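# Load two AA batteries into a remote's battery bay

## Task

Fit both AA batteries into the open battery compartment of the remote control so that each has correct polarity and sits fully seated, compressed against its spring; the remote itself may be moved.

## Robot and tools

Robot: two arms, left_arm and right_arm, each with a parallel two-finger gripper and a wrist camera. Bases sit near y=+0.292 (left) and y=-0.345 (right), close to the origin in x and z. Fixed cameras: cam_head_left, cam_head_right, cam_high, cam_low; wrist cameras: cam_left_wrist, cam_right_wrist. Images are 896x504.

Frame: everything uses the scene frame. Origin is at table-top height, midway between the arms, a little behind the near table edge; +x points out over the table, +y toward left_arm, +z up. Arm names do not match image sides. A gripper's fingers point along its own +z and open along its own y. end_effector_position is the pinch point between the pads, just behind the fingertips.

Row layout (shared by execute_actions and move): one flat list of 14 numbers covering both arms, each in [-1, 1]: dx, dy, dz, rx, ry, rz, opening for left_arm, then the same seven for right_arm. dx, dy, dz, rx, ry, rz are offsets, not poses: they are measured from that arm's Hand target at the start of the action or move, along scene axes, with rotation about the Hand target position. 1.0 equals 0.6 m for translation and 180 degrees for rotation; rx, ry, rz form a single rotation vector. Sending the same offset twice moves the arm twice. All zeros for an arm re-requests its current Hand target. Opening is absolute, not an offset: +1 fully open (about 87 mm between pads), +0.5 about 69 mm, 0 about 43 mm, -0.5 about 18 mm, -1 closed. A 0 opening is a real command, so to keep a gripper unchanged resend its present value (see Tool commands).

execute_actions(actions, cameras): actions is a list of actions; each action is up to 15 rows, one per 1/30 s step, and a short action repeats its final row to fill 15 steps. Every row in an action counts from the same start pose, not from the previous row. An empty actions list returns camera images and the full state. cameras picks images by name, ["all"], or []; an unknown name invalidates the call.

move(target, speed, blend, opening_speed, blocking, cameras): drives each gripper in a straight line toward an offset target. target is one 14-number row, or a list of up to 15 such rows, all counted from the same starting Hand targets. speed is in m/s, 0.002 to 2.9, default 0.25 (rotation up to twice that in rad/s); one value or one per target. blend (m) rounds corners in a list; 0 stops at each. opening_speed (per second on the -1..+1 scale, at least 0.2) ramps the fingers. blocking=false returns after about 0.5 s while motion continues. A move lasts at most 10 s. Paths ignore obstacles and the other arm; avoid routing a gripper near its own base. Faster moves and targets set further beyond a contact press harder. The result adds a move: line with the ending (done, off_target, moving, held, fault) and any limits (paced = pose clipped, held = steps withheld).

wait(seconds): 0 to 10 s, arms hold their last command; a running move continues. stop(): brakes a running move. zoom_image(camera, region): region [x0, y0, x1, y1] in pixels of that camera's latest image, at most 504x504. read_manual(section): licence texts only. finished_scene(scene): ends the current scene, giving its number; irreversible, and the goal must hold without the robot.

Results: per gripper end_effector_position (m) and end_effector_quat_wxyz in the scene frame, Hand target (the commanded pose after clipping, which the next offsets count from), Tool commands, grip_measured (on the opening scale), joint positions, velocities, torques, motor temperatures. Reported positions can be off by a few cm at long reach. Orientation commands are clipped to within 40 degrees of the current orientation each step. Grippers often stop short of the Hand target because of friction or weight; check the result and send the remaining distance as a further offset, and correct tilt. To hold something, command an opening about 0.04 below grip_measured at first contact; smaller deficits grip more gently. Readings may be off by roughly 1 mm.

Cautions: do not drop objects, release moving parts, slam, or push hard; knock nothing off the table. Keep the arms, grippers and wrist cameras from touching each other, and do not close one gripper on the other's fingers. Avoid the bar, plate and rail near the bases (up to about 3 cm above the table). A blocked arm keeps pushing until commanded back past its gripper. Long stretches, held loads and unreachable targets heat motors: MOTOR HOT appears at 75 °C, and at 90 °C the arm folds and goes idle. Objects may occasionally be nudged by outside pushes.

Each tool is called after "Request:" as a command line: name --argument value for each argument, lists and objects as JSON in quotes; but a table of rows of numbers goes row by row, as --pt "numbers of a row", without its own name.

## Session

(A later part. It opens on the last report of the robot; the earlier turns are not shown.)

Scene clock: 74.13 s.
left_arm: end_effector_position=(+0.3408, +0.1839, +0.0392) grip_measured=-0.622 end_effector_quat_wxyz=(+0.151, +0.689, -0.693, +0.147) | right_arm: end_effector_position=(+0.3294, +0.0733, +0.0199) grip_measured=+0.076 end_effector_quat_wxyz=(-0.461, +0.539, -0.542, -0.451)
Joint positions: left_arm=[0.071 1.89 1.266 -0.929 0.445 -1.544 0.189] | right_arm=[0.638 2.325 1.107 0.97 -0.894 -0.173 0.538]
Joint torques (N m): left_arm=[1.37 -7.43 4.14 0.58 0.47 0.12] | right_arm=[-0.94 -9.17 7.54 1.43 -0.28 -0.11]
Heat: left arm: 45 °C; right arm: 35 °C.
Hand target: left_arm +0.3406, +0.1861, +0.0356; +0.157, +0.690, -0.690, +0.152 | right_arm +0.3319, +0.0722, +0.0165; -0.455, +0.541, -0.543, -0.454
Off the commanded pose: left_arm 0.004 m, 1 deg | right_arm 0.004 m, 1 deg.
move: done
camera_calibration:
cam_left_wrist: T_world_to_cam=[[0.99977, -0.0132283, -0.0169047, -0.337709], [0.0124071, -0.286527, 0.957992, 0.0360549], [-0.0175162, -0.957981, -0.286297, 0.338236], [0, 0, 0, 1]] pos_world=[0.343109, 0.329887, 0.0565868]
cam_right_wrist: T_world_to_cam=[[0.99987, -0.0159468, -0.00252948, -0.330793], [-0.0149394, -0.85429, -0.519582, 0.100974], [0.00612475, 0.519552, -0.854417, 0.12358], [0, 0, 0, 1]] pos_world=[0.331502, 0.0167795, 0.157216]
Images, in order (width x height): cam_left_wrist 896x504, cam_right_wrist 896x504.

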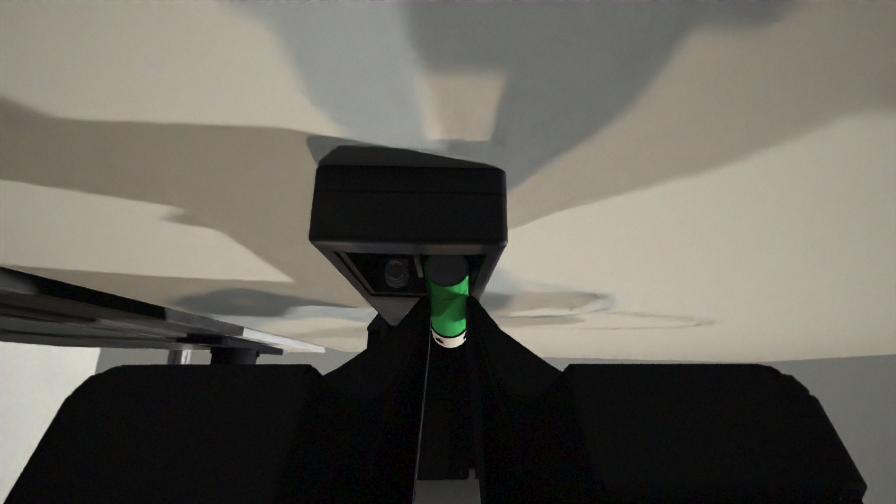

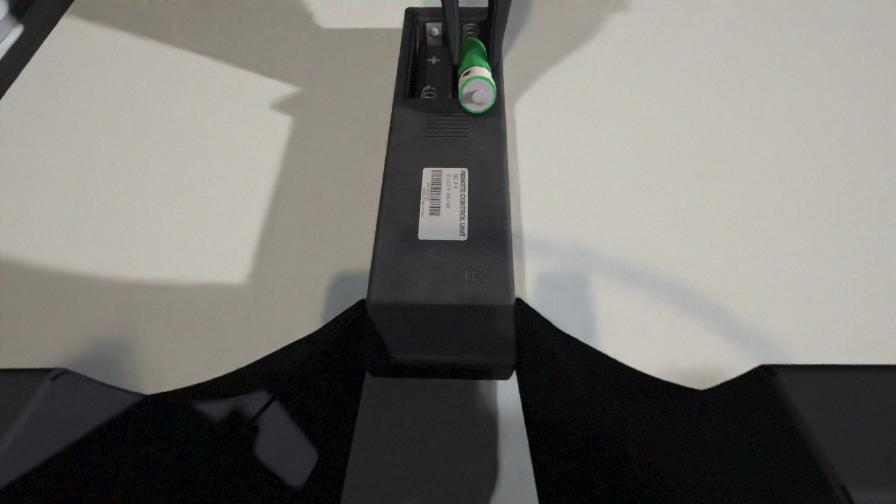

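Request:
move --pt "-0.0025 0.008 -0.006 0 0 0.005 -0.75 0 0 0 0 0 0 -0.04" --pt "-0.0025 0.025 -0.009 0 0 0.005 -0.75 0 0 0 0 0 0 -0.04" --speed 0.05 --cameras '["cam_right_wrist","cam_left_wrist"]'

Request:
zoom_image --camera "cam_left_wrist" --region '[340, 120, 560, 380]'

Request:
zoom_image --camera "cam_right_wrist" --region '[380, 0, 530, 110]'

Scene clock: 76.03 s.
left_arm: end_effector_position=(+0.3410, +0.1965, +0.0362) grip_measured=-0.631 end_effector_quat_wxyz=(+0.150, +0.693, -0.688, +0.155) | right_arm: end_effector_position=(+0.3294, +0.0733, +0.0199) grip_measured=+0.076 end_effector_quat_wxyz=(-0.461, +0.539, -0.542, -0.451)
Joint positions: left_arm=[0.113 1.89 1.247 -0.913 0.457 -1.513 0.184] | right_arm=[0.638 2.325 1.107 0.97 -0.894 -0.173 0.538]
Joint torques (N m): left_arm=[1.57 -7.06 4.14 0.54 0.35 0.12] | right_arm=[-0.83 -9.1 7.6 1.44 -0.3 -0.12]
Heat: left arm: 45 °C; right arm: 35 °C.
Hand target: left_arm +0.3392, +0.2011, +0.0303; +0.156, +0.695, -0.685, +0.153 | right_arm +0.3319, +0.0722, +0.0165; -0.455, +0.541, -0.543, -0.454
Off the commanded pose: left_arm 0.008 m, 1 deg | right_arm 0.004 m, 1 deg.
move: done
camera_calibration:
cam_left_wrist: T_world_to_cam=[[0.99998, 0.000467493, -0.0062346, -0.340943], [0.00612112, -0.276255, 0.961065, 0.0425256], [-0.00127305, -0.961084, -0.276253, 0.344157], [0, 0, 0, 1]] pos_world=[0.341114, 0.342671, 0.0520787]
cam_right_wrist: T_world_to_cam=[[0.99987, -0.0159468, -0.00252948, -0.330793], [-0.0149394, -0.85429, -0.519582, 0.100974], [0.00612475, 0.519552, -0.854417, 0.12358], [0, 0, 0, 1]] pos_world=[0.331502, 0.0167795, 0.157216]
Images, in order (width x height): cam_left_wrist 896x504, cam_right_wrist 896x504.

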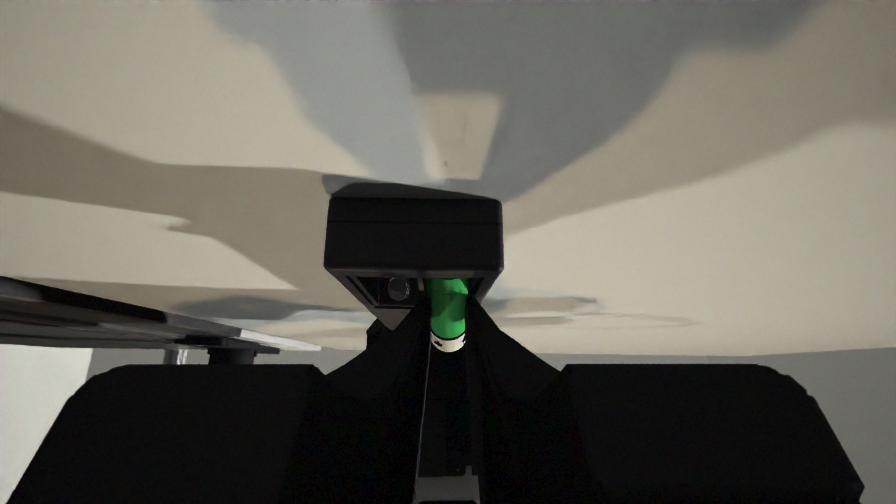

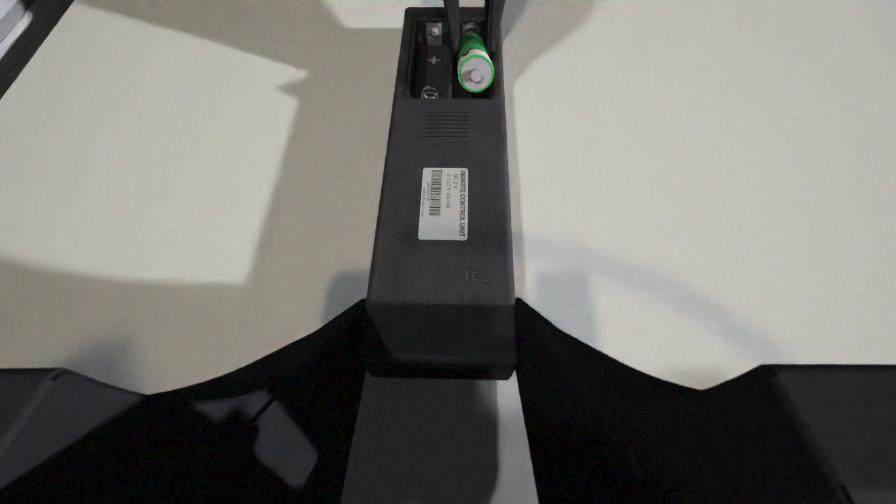

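Scaled by 1.938 from the camera's 896x504 image, which has a finer 1280x720 frame.

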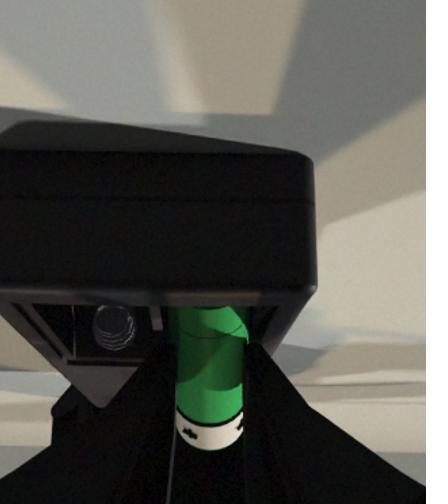

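Scaled by 3.360 from the camera's 896x504 image, which has a finer 1280x720 frame.

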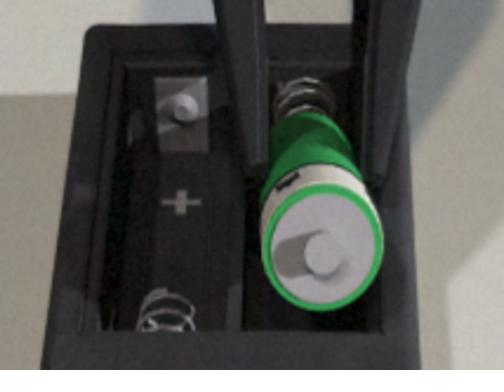

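Request:
move --pt "-0.0025 0.008 -0.003 0.03 0 0.0 -0.75 0 0 0 0 0 0 -0.04" --pt "-0.0025 0.011 -0.010 0.07 0 0.0 -0.75 0 0 0 0 0 0 -0.04" --speed 0.05 --cameras '["cam_right_wrist","cam_left_wrist"]'

Request:
zoom_image --camera "cam_left_wrist" --region '[340, 120, 560, 380]'

Request:
zoom_image --camera "cam_right_wrist" --region '[380, 0, 530, 110]'

Scene clock: 79.37 s.
left_arm: end_effector_position=(+0.3404, +0.1962, +0.0343) grip_measured=-0.637 end_effector_quat_wxyz=(+0.105, +0.700, -0.697, +0.116) | right_arm: end_effector_position=(+0.3296, +0.0733, +0.0199) grip_measured=+0.076 end_effector_quat_wxyz=(-0.462, +0.540, -0.541, -0.450)
Joint positions: left_arm=[0.059 1.857 1.249 -0.915 0.335 -1.57 0.182] | right_arm=[0.638 2.325 1.107 0.97 -0.894 -0.177 0.538]
Joint torques (N m): left_arm=[-0.61 -7.87 4.79 0.49 -0.85 -0.2] | right_arm=[-0.96 -9.14 7.57 1.44 -0.29 -0.08]
Heat: left arm: 45 °C; right arm: 35 °C.
Hand target: left_arm +0.3377, +0.2077, +0.0242; +0.079, +0.708, -0.698, +0.077 | right_arm +0.3319, +0.0722, +0.0165; -0.455, +0.541, -0.543, -0.454
Off the commanded pose: left_arm 0.016 m, 5 deg | right_arm 0.004 m, 1 deg.
move: off_target (left_arm)
camera_calibration:
cam_left_wrist: T_world_to_cam=[[1, 0.000145259, 0.000353249, -0.3404], [-0.000268649, -0.389921, 0.920848, 0.070065], [0.000271501, -0.920848, -0.389921, 0.338845], [0, 0, 0, 1]] pos_world=[0.340327, 0.339394, 0.0677237]
cam_right_wrist: T_world_to_cam=[[0.999882, -0.0153085, 0.0012462, -0.330993], [-0.0124322, -0.854315, -0.519607, 0.100144], [0.00901904, 0.519531, -0.854404, 0.122625], [0, 0, 0, 1]] pos_world=[0.331093, 0.0167802, 0.157219]
Images, in order (width x height): cam_left_wrist 896x504, cam_right_wrist 896x504.

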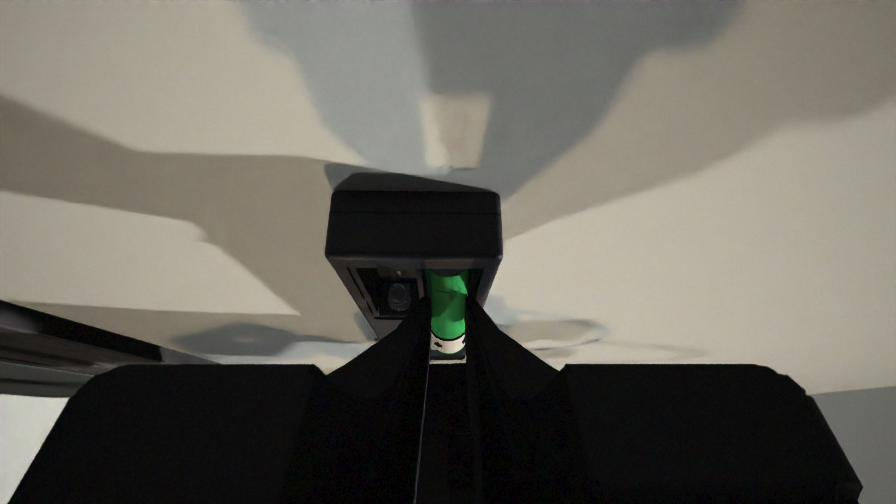

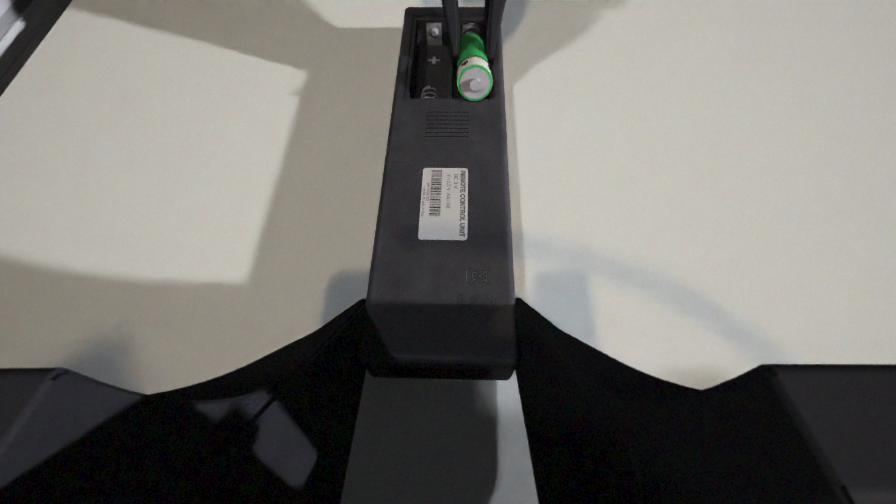

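Scaled by 1.938 from the camera's 896x504 image, which has a finer 1280x720 frame.

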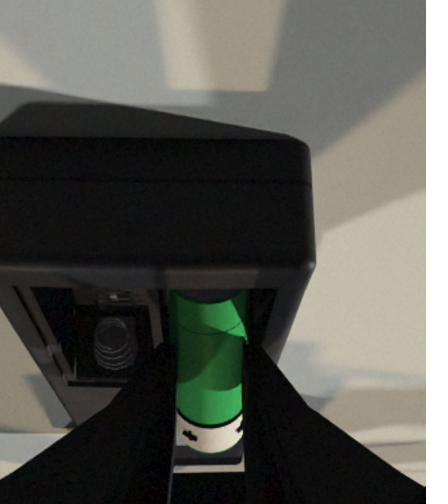

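Scaled by 3.360 from the camera's 896x504 image, which has a finer 1280x720 frame.

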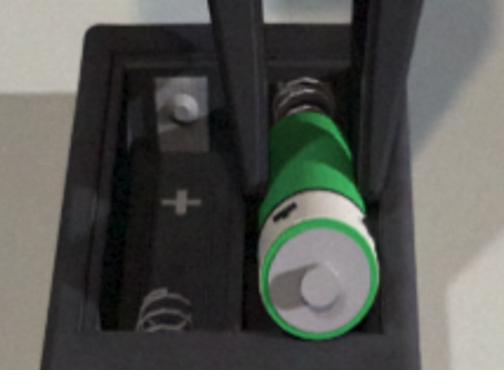

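Request:
move --pt "0.0 0.012 0.01 -0.02 0 0.0 -0.78 0 0 0 0 0 0 -0.04" --pt "0.0 0.02 0.008 -0.015 0 0.0 -0.78 0 0 0 0 0 0 -0.04" --pt "0.0 0.02 -0.006 0.01 0 0.0 -0.78 0 0 0 0 0 0 -0.04" --speed 0.05 --cameras '["cam_right_wrist","cam_left_wrist"]'

Request:
zoom_image --camera "cam_left_wrist" --region '[340, 120, 560, 380]'

Request:
zoom_image --camera "cam_right_wrist" --region '[380, 0, 530, 110]'

Scene clock: 82.70 s.
left_arm: end_effector_position=(+0.3400, +0.2084, +0.0336) grip_measured=-0.780 end_effector_quat_wxyz=(+0.094, +0.701, -0.699, +0.105) | right_arm: end_effector_position=(+0.3297, +0.0736, +0.0200) grip_measured=+0.076 end_effector_quat_wxyz=(-0.462, +0.541, -0.540, -0.450)
Joint positions: left_arm=[0.082 1.854 1.254 -0.928 0.304 -1.545 0.11] | right_arm=[0.638 2.325 1.11 0.966 -0.895 -0.179 0.538]
Joint torques (N m): left_arm=[-0.79 -7.34 4.36 0.63 -0.87 -0.23] | right_arm=[-0.98 -9.18 7.31 1.47 -0.27 -0.06]
Heat: left arm: 45 °C; right arm: 36 °C.
Hand target: left_arm +0.3377, +0.2197, +0.0206; +0.068, +0.709, -0.699, +0.066 | right_arm +0.3319, +0.0722, +0.0164; -0.455, +0.541, -0.543, -0.454
Off the commanded pose: left_arm 0.017 m, 5 deg | right_arm 0.004 m, 1 deg.
move: off_target (left_arm)
camera_calibration:
cam_left_wrist: T_world_to_cam=[[0.999997, -0.00100588, 0.00214711, -0.339932], [-0.00237101, -0.418808, 0.908072, 0.0825904], [-0.0000141826, -0.908074, -0.41881, 0.348211], [0, 0, 0, 1]] pos_world=[0.340132, 0.350449, 0.071566]
cam_right_wrist: T_world_to_cam=[[0.999907, -0.0135083, 0.0017631, -0.331308], [-0.0106338, -0.854838, -0.518787, 0.0998286], [0.0085151, 0.51872, -0.854902, 0.122759], [0, 0, 0, 1]] pos_world=[0.331294, 0.0171842, 0.157321]
Images, in order (width x height): cam_left_wrist 896x504, cam_right_wrist 896x504.

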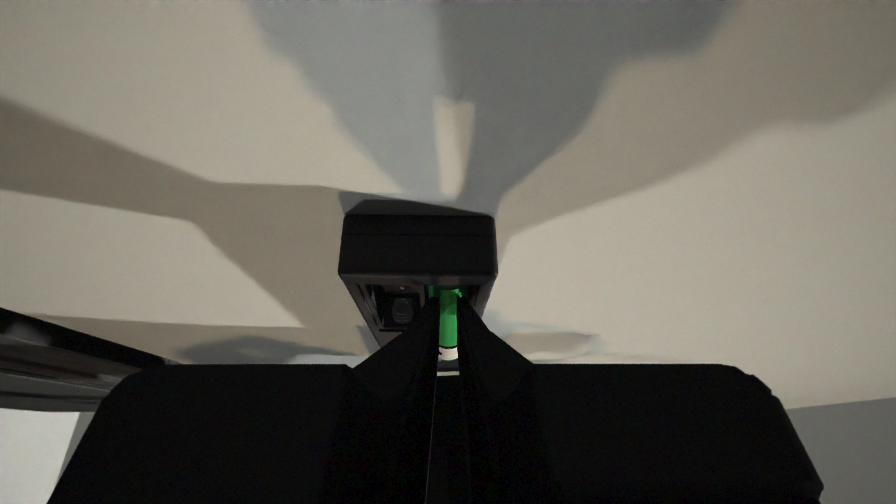

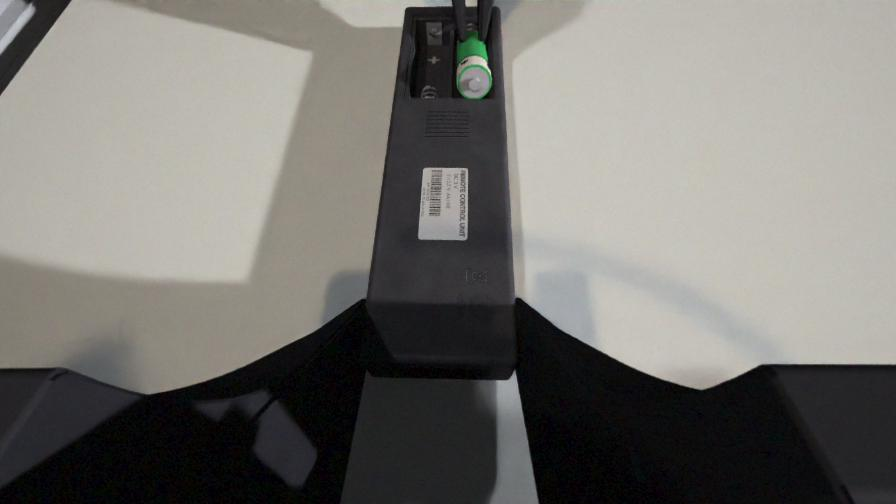

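Scaled by 1.938 from the camera's 896x504 image, which has a finer 1280x720 frame.

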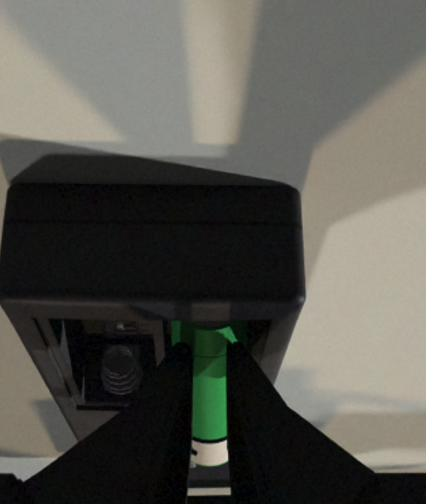

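Scaled by 3.360 from the camera's 896x504 image, which has a finer 1280x720 frame.

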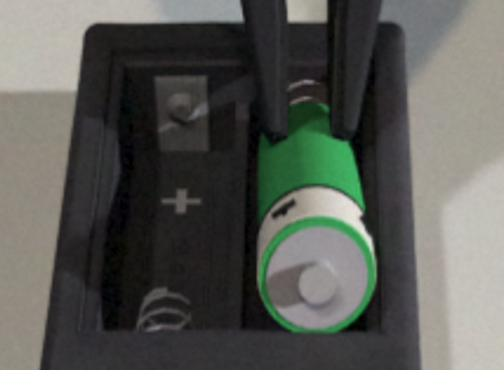

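Request:
move --pt "0.0 -0.02 0.02 0.0 0 0.0 -0.5 0 0 0 0 0 0 -0.04" --pt "0.0 -0.02 0.07 -0.0 0 0.0 -0.4 0 0 0 0 0 0 -0.04" --speed 0.1 --cameras '["cam_right_wrist","cam_left_wrist"]'

Request:
zoom_image --camera "cam_left_wrist" --region '[340, 120, 560, 380]'

Request:
zoom_image --camera "cam_right_wrist" --region '[380, 0, 530, 110]'

Scene clock: 85.57 s.
left_arm: end_effector_position=(+0.3378, +0.2062, +0.0541) grip_measured=-0.400 end_effector_quat_wxyz=(+0.078, +0.706, -0.700, +0.070) | right_arm: end_effector_position=(+0.3302, +0.0736, +0.0199) grip_measured=+0.077 end_effector_quat_wxyz=(-0.462, +0.540, -0.541, -0.449)
Joint positions: left_arm=[0.042 1.831 1.336 -1.05 0.23 -1.589 0.3] | right_arm=[0.638 2.325 1.111 0.964 -0.893 -0.179 0.538]
Joint torques (N m): left_arm=[-0.36 -9.68 6.11 0.24 -0.11 -0.17] | right_arm=[-0.92 -9.17 7.27 1.47 -0.3 -0.05]
Heat: left arm: 45 °C; right arm: 36 °C.
Hand target: left_arm +0.3376, +0.2077, +0.0626; +0.068, +0.709, -0.699, +0.066 | right_arm +0.3319, +0.0722, +0.0164; -0.455, +0.541, -0.543, -0.454
Off the commanded pose: left_arm 0.009 m, 1 deg | right_arm 0.004 m, 1 deg.
move: done
camera_calibration:
cam_left_wrist: T_world_to_cam=[[0.999648, 0.00310717, -0.0263349, -0.336945], [0.0245597, -0.483005, 0.875273, 0.0690724], [-0.0100003, -0.875612, -0.482911, 0.354909], [0, 0, 0, 1]] pos_world=[0.338679, 0.345172, 0.102059]
cam_right_wrist: T_world_to_cam=[[0.999875, -0.0157709, 0.00146199, -0.331608], [-0.0127324, -0.855259, -0.518045, 0.100506], [0.0094204, 0.517961, -0.855352, 0.122488], [0, 0, 0, 1]] pos_world=[0.331692, 0.0172844, 0.157322]
Images, in order (width x height): cam_left_wrist 896x504, cam_right_wrist 896x504.

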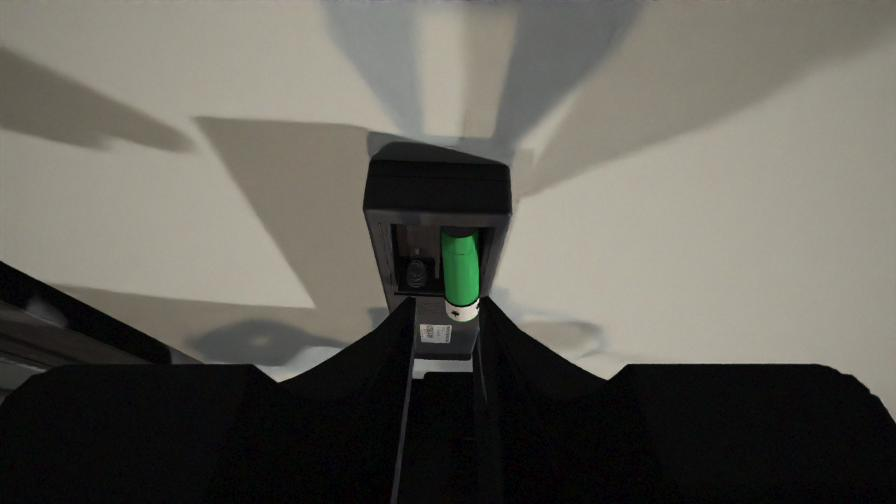

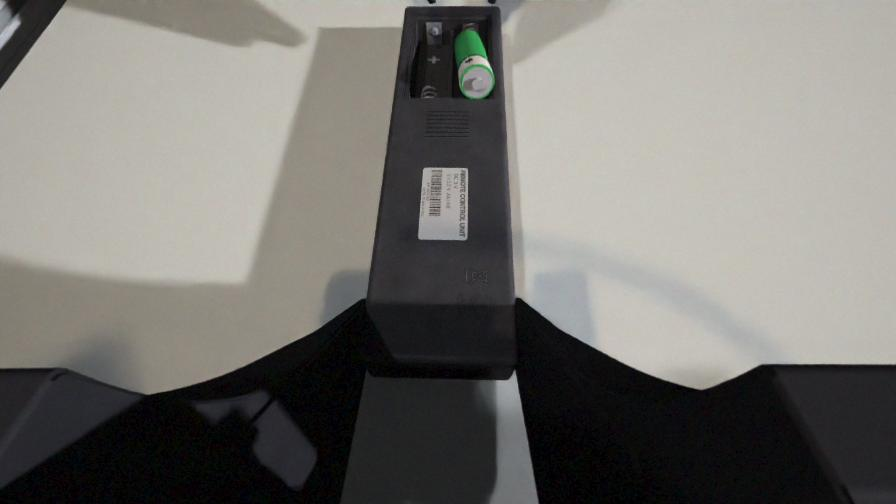

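Scaled by 1.938 from the camera's 896x504 image, which has a finer 1280x720 frame.

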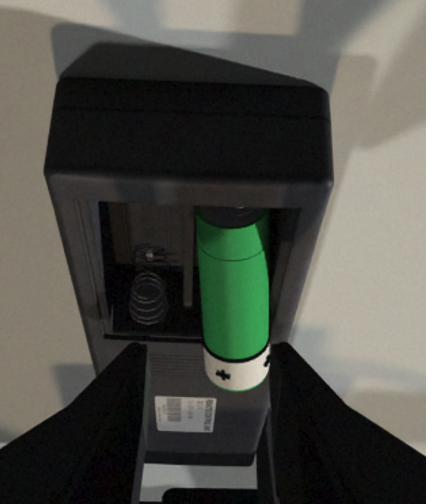

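Scaled by 3.360 from the camera's 896x504 image, which has a finer 1280x720 frame.

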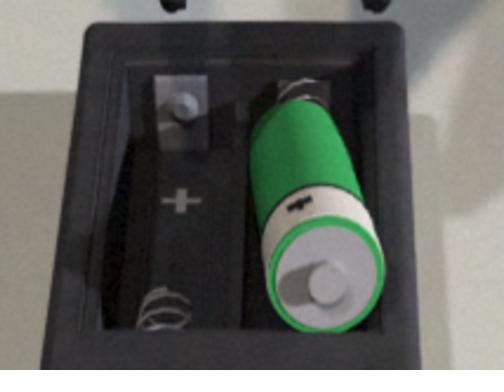

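Request:
move --pt "0.005 -0.03 0.05 0.1 0 0.0 -1 0 0 0 0 0 0 -0.04" --pt "0.005 -0.09 0.02 0.216 0 0.0 -1 0 0 0 0 0 0 -0.04" --speed 0.12 --blend '[0.01,0]' --cameras '["cam_right_wrist","cam_left_wrist","cam_low"]'

Request:
zoom_image --camera "cam_left_wrist" --region '[340, 120, 560, 380]'

Request:
zoom_image --camera "cam_right_wrist" --region '[380, 0, 530, 110]'

Scene clock: 89.87 s.
left_arm: end_effector_position=(+0.3416, +0.1522, +0.0739) grip_measured=-0.992 end_effector_quat_wxyz=(-0.159, +0.686, -0.693, -0.155) | right_arm: end_effector_position=(+0.3302, +0.0736, +0.0199) grip_measured=+0.077 end_effector_quat_wxyz=(-0.462, +0.540, -0.541, -0.449)
Joint positions: left_arm=[-0.425 2.028 1.749 -1.461 -0.397 -2.08 0.004] | right_arm=[0.638 2.325 1.111 0.964 -0.893 -0.179 0.538]
Joint torques (N m): left_arm=[-0.53 -8.43 6.11 -0.24 -0.48 -0.16] | right_arm=[-0.99 -9.1 7.2 1.48 -0.31 -0.06]
Heat: left arm: 44 °C; right arm: 36 °C.
Hand target: left_arm +0.3407, +0.1537, +0.0746; -0.172, +0.691, -0.681, -0.171 | right_arm +0.3319, +0.0722, +0.0164; -0.455, +0.541, -0.543, -0.454
Off the commanded pose: left_arm 0.002 m, 3 deg | right_arm 0.004 m, 1 deg.
joint sent to its limit (left arm) — joint 6 (wrist roll), lower limit. The joint targets still meet the commanded pose.
move: off_target (left_arm)
camera_calibration:
cam_left_wrist: T_world_to_cam=[[0.999934, -0.00586416, -0.00990622, -0.339998], [-0.0014504, -0.917847, 0.396932, 0.135887], [-0.0114201, -0.396891, -0.917794, 0.27698], [0, 0, 0, 1]] pos_world=[0.343336, 0.232661, 0.196905]
cam_right_wrist: T_world_to_cam=[[0.999875, -0.0157709, 0.00146199, -0.331608], [-0.0127324, -0.855259, -0.518045, 0.100506], [0.0094204, 0.517961, -0.855352, 0.122488], [0, 0, 0, 1]] pos_world=[0.331692, 0.0172844, 0.157322]
Images, in order (width x height): cam_low 896x504, cam_left_wrist 896x504, cam_right_wrist 896x504.

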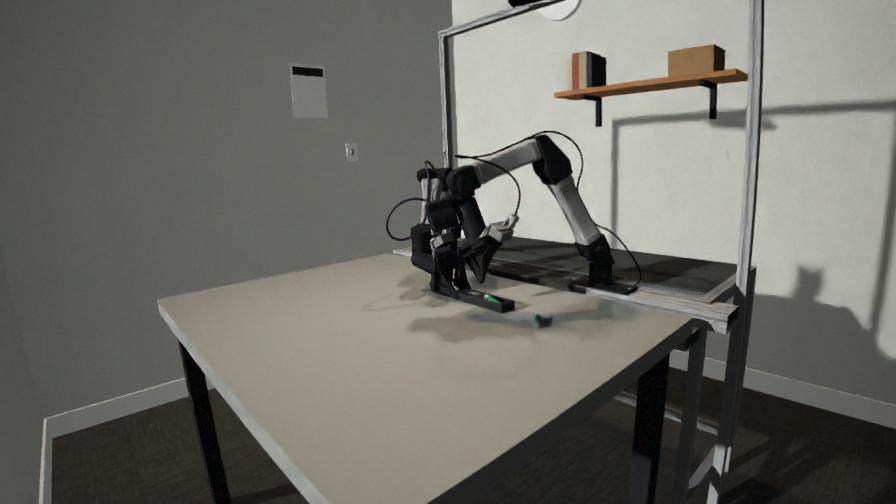

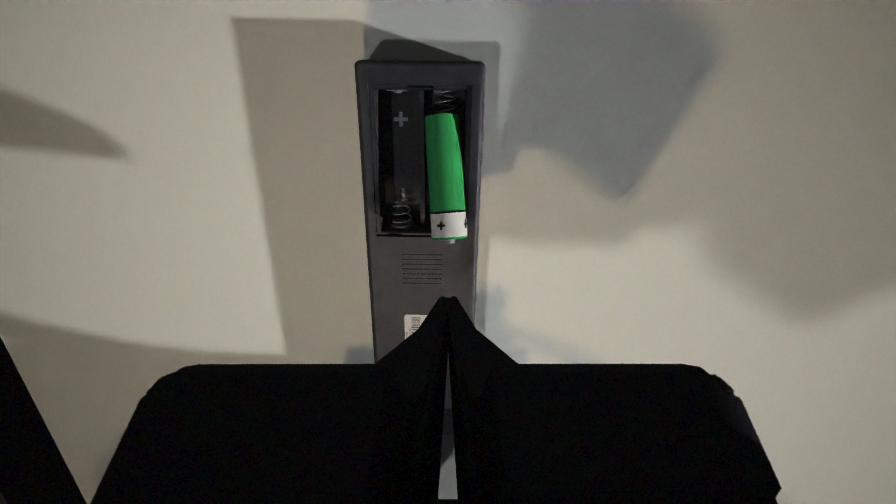

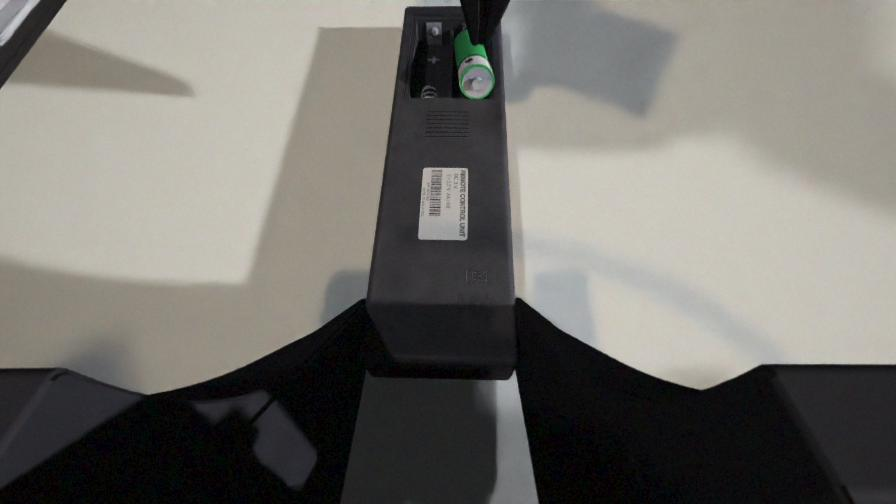

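Scaled by 1.938 from the camera's 896x504 image, which has a finer 1280x720 frame.

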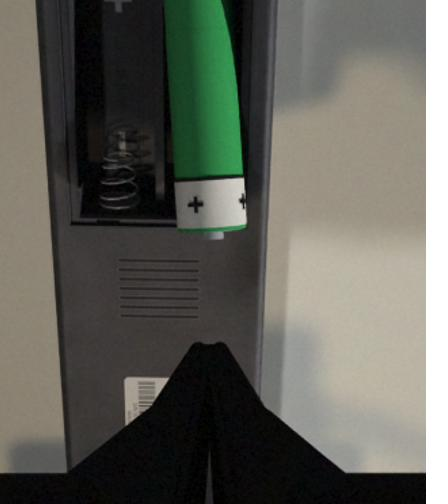

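Scaled by 3.360 from the camera's 896x504 image, which has a finer 1280x720 frame.

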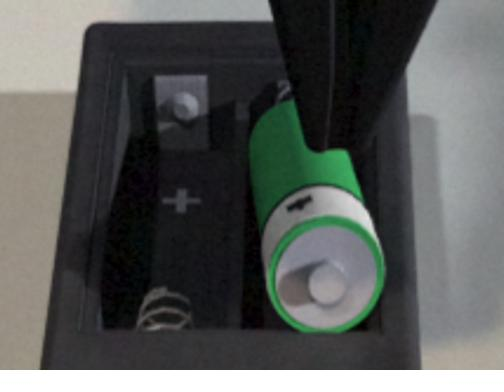

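Request:
move --pt "0.001 0.018 -0.027 0 0 0.0 -1 0 0 0 0 0 0 -0.04" --pt "0.001 0.035 -0.062 0 0 0.0 -1 0 0 0 0 0 0 -0.04" --speed 0.05 --cameras '["cam_right_wrist","cam_left_wrist"]'

Request:
zoom_image --camera "cam_left_wrist" --region '[340, 120, 560, 380]'

Request:
zoom_image --camera "cam_right_wrist" --region '[380, 0, 530, 110]'

Scene clock: 92.53 s.
left_arm: end_effector_position=(+0.3326, +0.1696, +0.0406) grip_measured=-0.992 end_effector_quat_wxyz=(-0.159, +0.688, -0.685, -0.177) | right_arm: end_effector_position=(+0.3302, +0.0736, +0.0199) grip_measured=+0.077 end_effector_quat_wxyz=(-0.462, +0.540, -0.541, -0.449)
Joint positions: left_arm=[-0.401 2.028 1.607 -1.359 -0.413 -2.08 0.004] | right_arm=[0.638 2.325 1.111 0.964 -0.893 -0.179 0.538]
Joint torques (N m): left_arm=[1.32 -8.96 4.1 0.38 -0.54 0.02] | right_arm=[-1.01 -9.18 7.16 1.49 -0.29 -0.06]
Heat: left arm: 44 °C; right arm: 36 °C.
Hand target: left_arm +0.3413, +0.1748, +0.0374; -0.172, +0.691, -0.681, -0.171 | right_arm +0.3319, +0.0722, +0.0164; -0.455, +0.541, -0.543, -0.454
Off the commanded pose: left_arm 0.011 m, 2 deg | right_arm 0.004 m, 1 deg.
move: off_target (left_arm)
camera_calibration:
cam_left_wrist: T_world_to_cam=[[0.999186, 0.0156725, -0.0371732, -0.333588], [0.0282242, -0.929964, 0.366565, 0.158538], [-0.0288247, -0.367316, -0.929649, 0.254593], [0, 0, 0, 1]] pos_world=[0.336181, 0.246179, 0.166167]
cam_right_wrist: T_world_to_cam=[[0.999875, -0.0157709, 0.00146199, -0.331608], [-0.0127324, -0.855259, -0.518045, 0.100506], [0.0094204, 0.517961, -0.855352, 0.122488], [0, 0, 0, 1]] pos_world=[0.331692, 0.0172844, 0.157322]
Images, in order (width x height): cam_left_wrist 896x504, cam_right_wrist 896x504.

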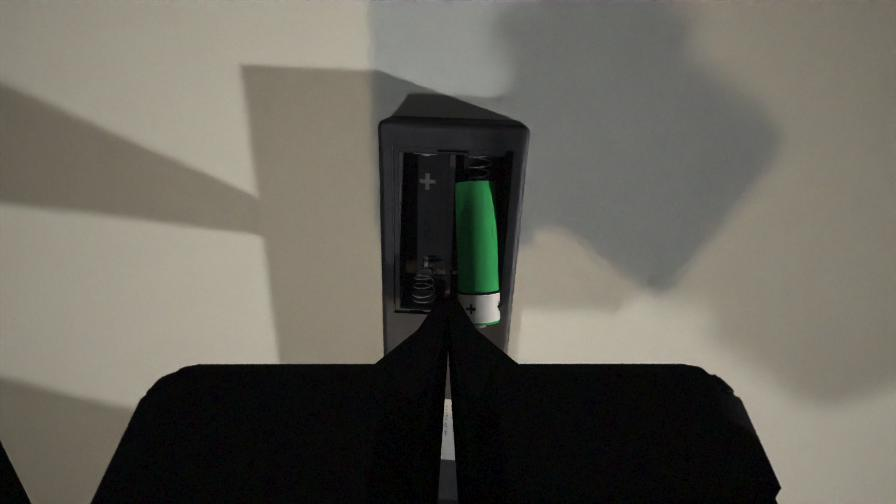

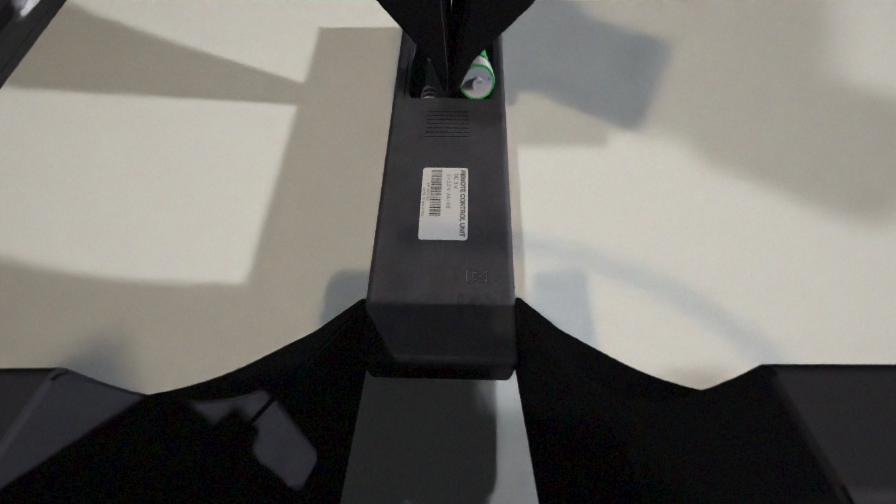

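Scaled by 1.938 from the camera's 896x504 image, which has a finer 1280x720 frame.

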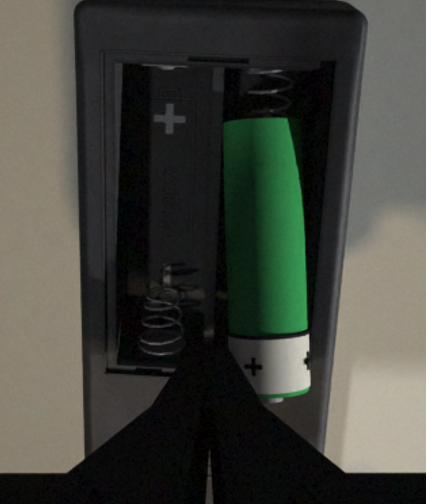

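Scaled by 3.360 from the camera's 896x504 image, which has a finer 1280x720 frame.

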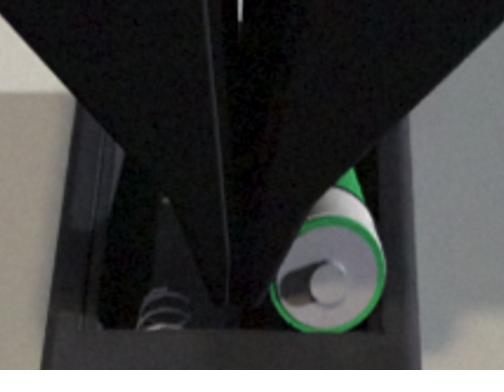

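Request:
move --pt "0.0 -0.01 0.05 0 0 0.0 -0.72 0 0 0 0 0 0 -0.04" --pt "0.003 -0.013 0.036 0 0 0.0 -0.72 0 0 0 0 0 0 -0.04" --speed 0.08 --cameras '["cam_right_wrist","cam_left_wrist"]'

Request:
zoom_image --camera "cam_left_wrist" --region '[340, 120, 560, 380]'

Request:
zoom_image --camera "cam_right_wrist" --region '[380, 0, 530, 110]'

Scene clock: 95.80 s.
left_arm: end_effector_position=(+0.3414, +0.1655, +0.0606) grip_measured=-0.720 end_effector_quat_wxyz=(-0.164, +0.691, -0.685, -0.167) | right_arm: end_effector_position=(+0.3319, +0.0732, +0.0200) grip_measured=+0.077 end_effector_quat_wxyz=(-0.464, +0.539, -0.543, -0.447)
Joint positions: left_arm=[-0.401 2.028 1.691 -1.418 -0.414 -2.08 0.14] | right_arm=[0.636 2.325 1.112 0.963 -0.888 -0.179 0.538]
Joint torques (N m): left_arm=[-0.21 -8.69 5.07 0.01 -0.49 -0.18] | right_arm=[-0.81 -9.16 7.09 1.5 -0.35 -0.07]
Heat: left arm: 44 °C; right arm: 36 °C.
Hand target: left_arm +0.3432, +0.1669, +0.0590; -0.172, +0.691, -0.681, -0.171 | right_arm +0.3319, +0.0722, +0.0165; -0.455, +0.541, -0.543, -0.454
Off the commanded pose: left_arm 0.003 m, 1 deg | right_arm 0.004 m, 1 deg.
move: done
camera_calibration:
cam_left_wrist: T_world_to_cam=[[0.999775, 0.0146939, -0.0153073, -0.342947], [0.0193689, -0.926577, 0.375607, 0.149033], [-0.00866431, -0.375819, -0.926653, 0.266207], [0, 0, 0, 1]] pos_world=[0.34229, 0.243176, 0.185453]
cam_right_wrist: T_world_to_cam=[[0.999745, -0.0224421, 0.00247911, -0.332906], [-0.0179228, -0.855575, -0.517369, 0.101942], [0.0137319, 0.517193, -0.855759, 0.121362], [0, 0, 0, 1]] pos_world=[0.332981, 0.0169805, 0.157424]
Images, in order (width x height): cam_left_wrist 896x504, cam_right_wrist 896x504.

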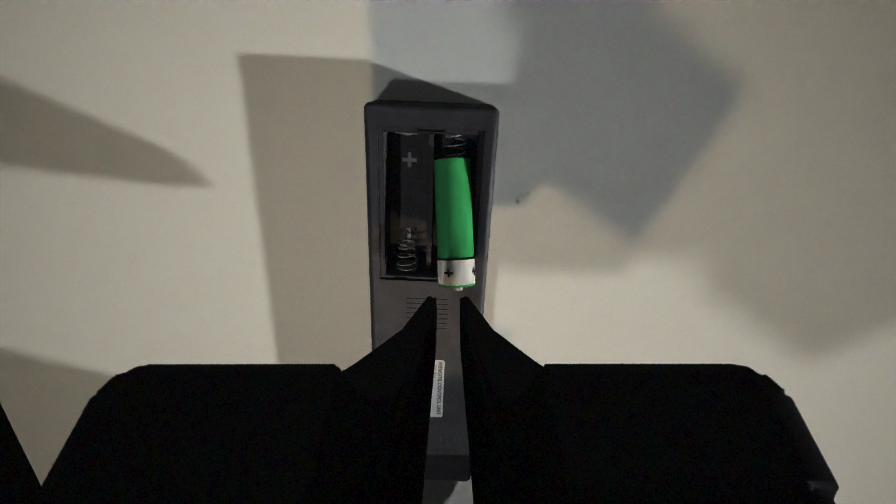

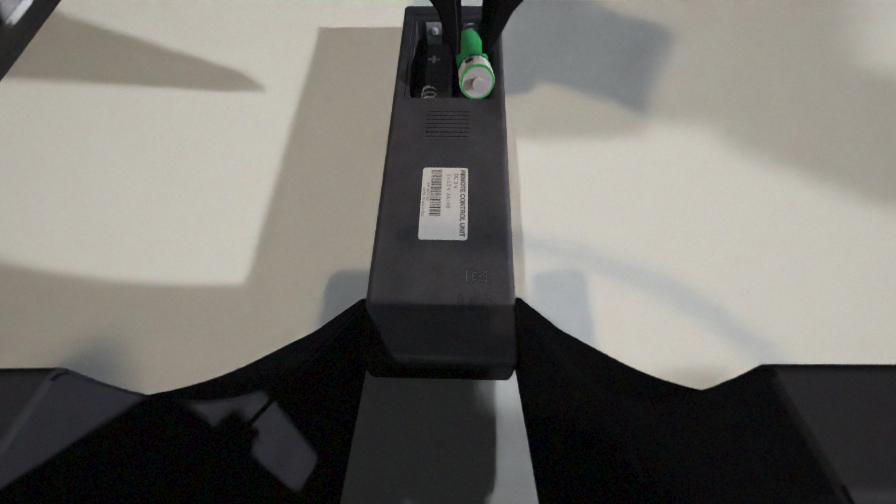

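Scaled by 1.938 from the camera's 896x504 image, which has a finer 1280x720 frame.

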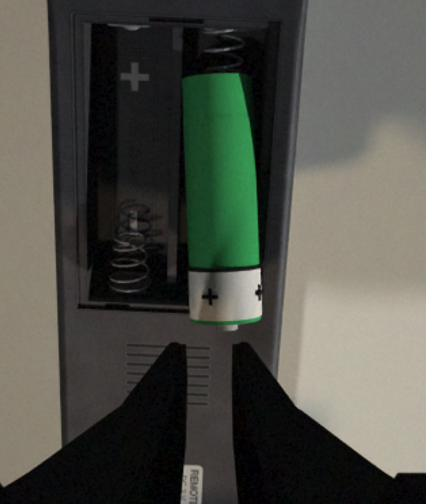

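Scaled by 3.360 from the camera's 896x504 image, which has a finer 1280x720 frame.

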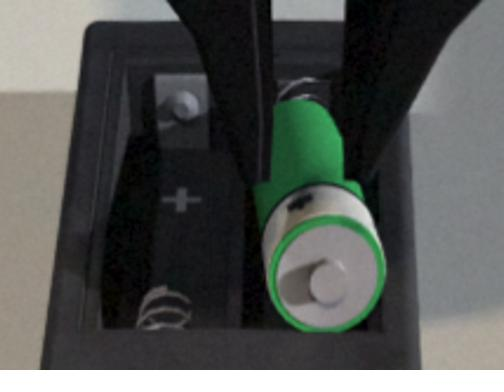

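Request:
move --pt "0.0055 0.001 -0.005 0 0 0.0 -0.72 0 0 0 0 0 0 -0.04" --pt "0.0055 0.002 -0.014 0 0 0.0 -0.72 0 0 0 0 0 0 -0.04" --pt "0.0055 0.022 -0.045 0 0 0.0 -0.72 0 0 0 0 0 0 -0.04" --speed 0.05 --cameras '["cam_right_wrist","cam_left_wrist"]'

Request:
zoom_image --camera "cam_left_wrist" --region '[340, 120, 560, 380]'

Request:
zoom_image --camera "cam_right_wrist" --region '[380, 0, 530, 110]'

Scene clock: 98.10 s.
left_arm: end_effector_position=(+0.3437, +0.1669, +0.0459) grip_measured=-0.720 end_effector_quat_wxyz=(-0.167, +0.690, -0.687, -0.157) | right_arm: end_effector_position=(+0.3320, +0.0732, +0.0200) grip_measured=+0.077 end_effector_quat_wxyz=(-0.464, +0.539, -0.542, -0.447)
Joint positions: left_arm=[-0.395 2.022 1.625 -1.335 -0.417 -2.066 0.14] | right_arm=[0.636 2.325 1.112 0.963 -0.888 -0.181 0.538]
Joint torques (N m): left_arm=[2.47 -7.77 2.36 0.48 -0.53 0.08] | right_arm=[-0.79 -9.22 7.1 1.5 -0.35 -0.04]
Heat: left arm: 44 °C; right arm: 36 °C.
Hand target: left_arm +0.3465, +0.1801, +0.0321; -0.172, +0.691, -0.681, -0.170 | right_arm +0.3320, +0.0722, +0.0165; -0.455, +0.541, -0.543, -0.454
Off the commanded pose: left_arm 0.019 m, 2 deg | right_arm 0.004 m, 1 deg.
move: off_target (left_arm)
camera_calibration:
cam_left_wrist: T_world_to_cam=[[0.999976, 0.00673125, 0.00146182, -0.344906], [0.00565666, -0.923589, 0.383343, 0.159682], [0.0039305, -0.383325, -0.923605, 0.249836], [0, 0, 0, 1]] pos_world=[0.343013, 0.24557, 0.170041]
cam_right_wrist: T_world_to_cam=[[0.999746, -0.0221337, 0.00429802, -0.332993], [-0.0167179, -0.855592, -0.517381, 0.101541], [0.0151289, 0.517178, -0.855744, 0.120899], [0, 0, 0, 1]] pos_world=[0.332777, 0.0169808, 0.157425]
Images, in order (width x height): cam_left_wrist 896x504, cam_right_wrist 896x504.

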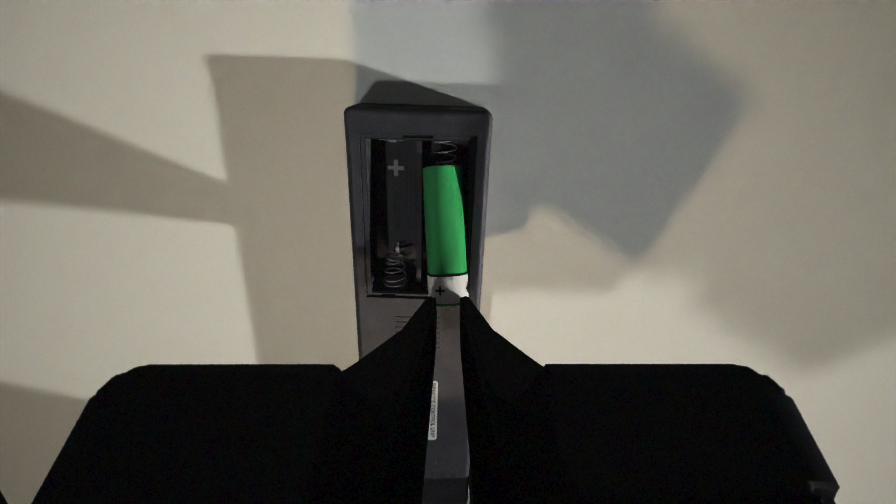

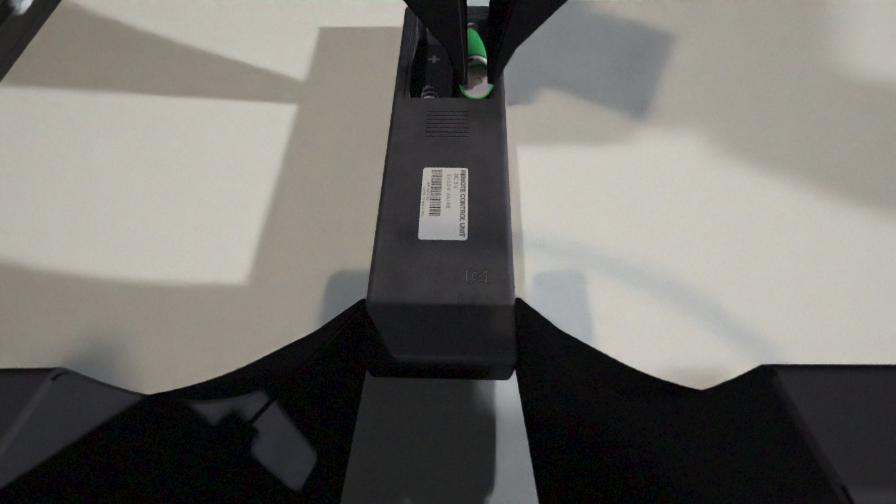

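Scaled by 1.938 from the camera's 896x504 image, which has a finer 1280x720 frame.

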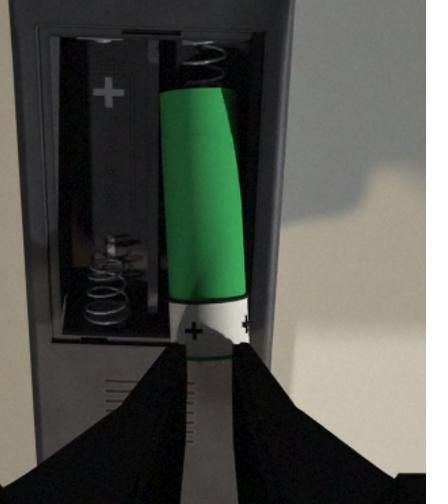

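Scaled by 3.360 from the camera's 896x504 image, which has a finer 1280x720 frame.

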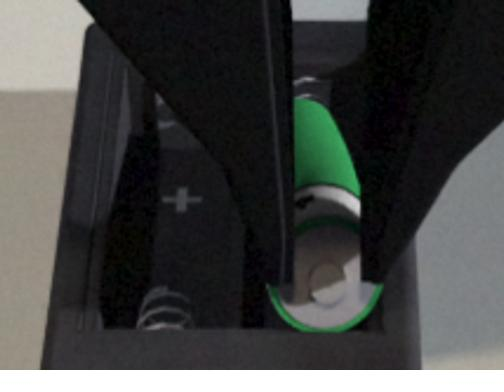

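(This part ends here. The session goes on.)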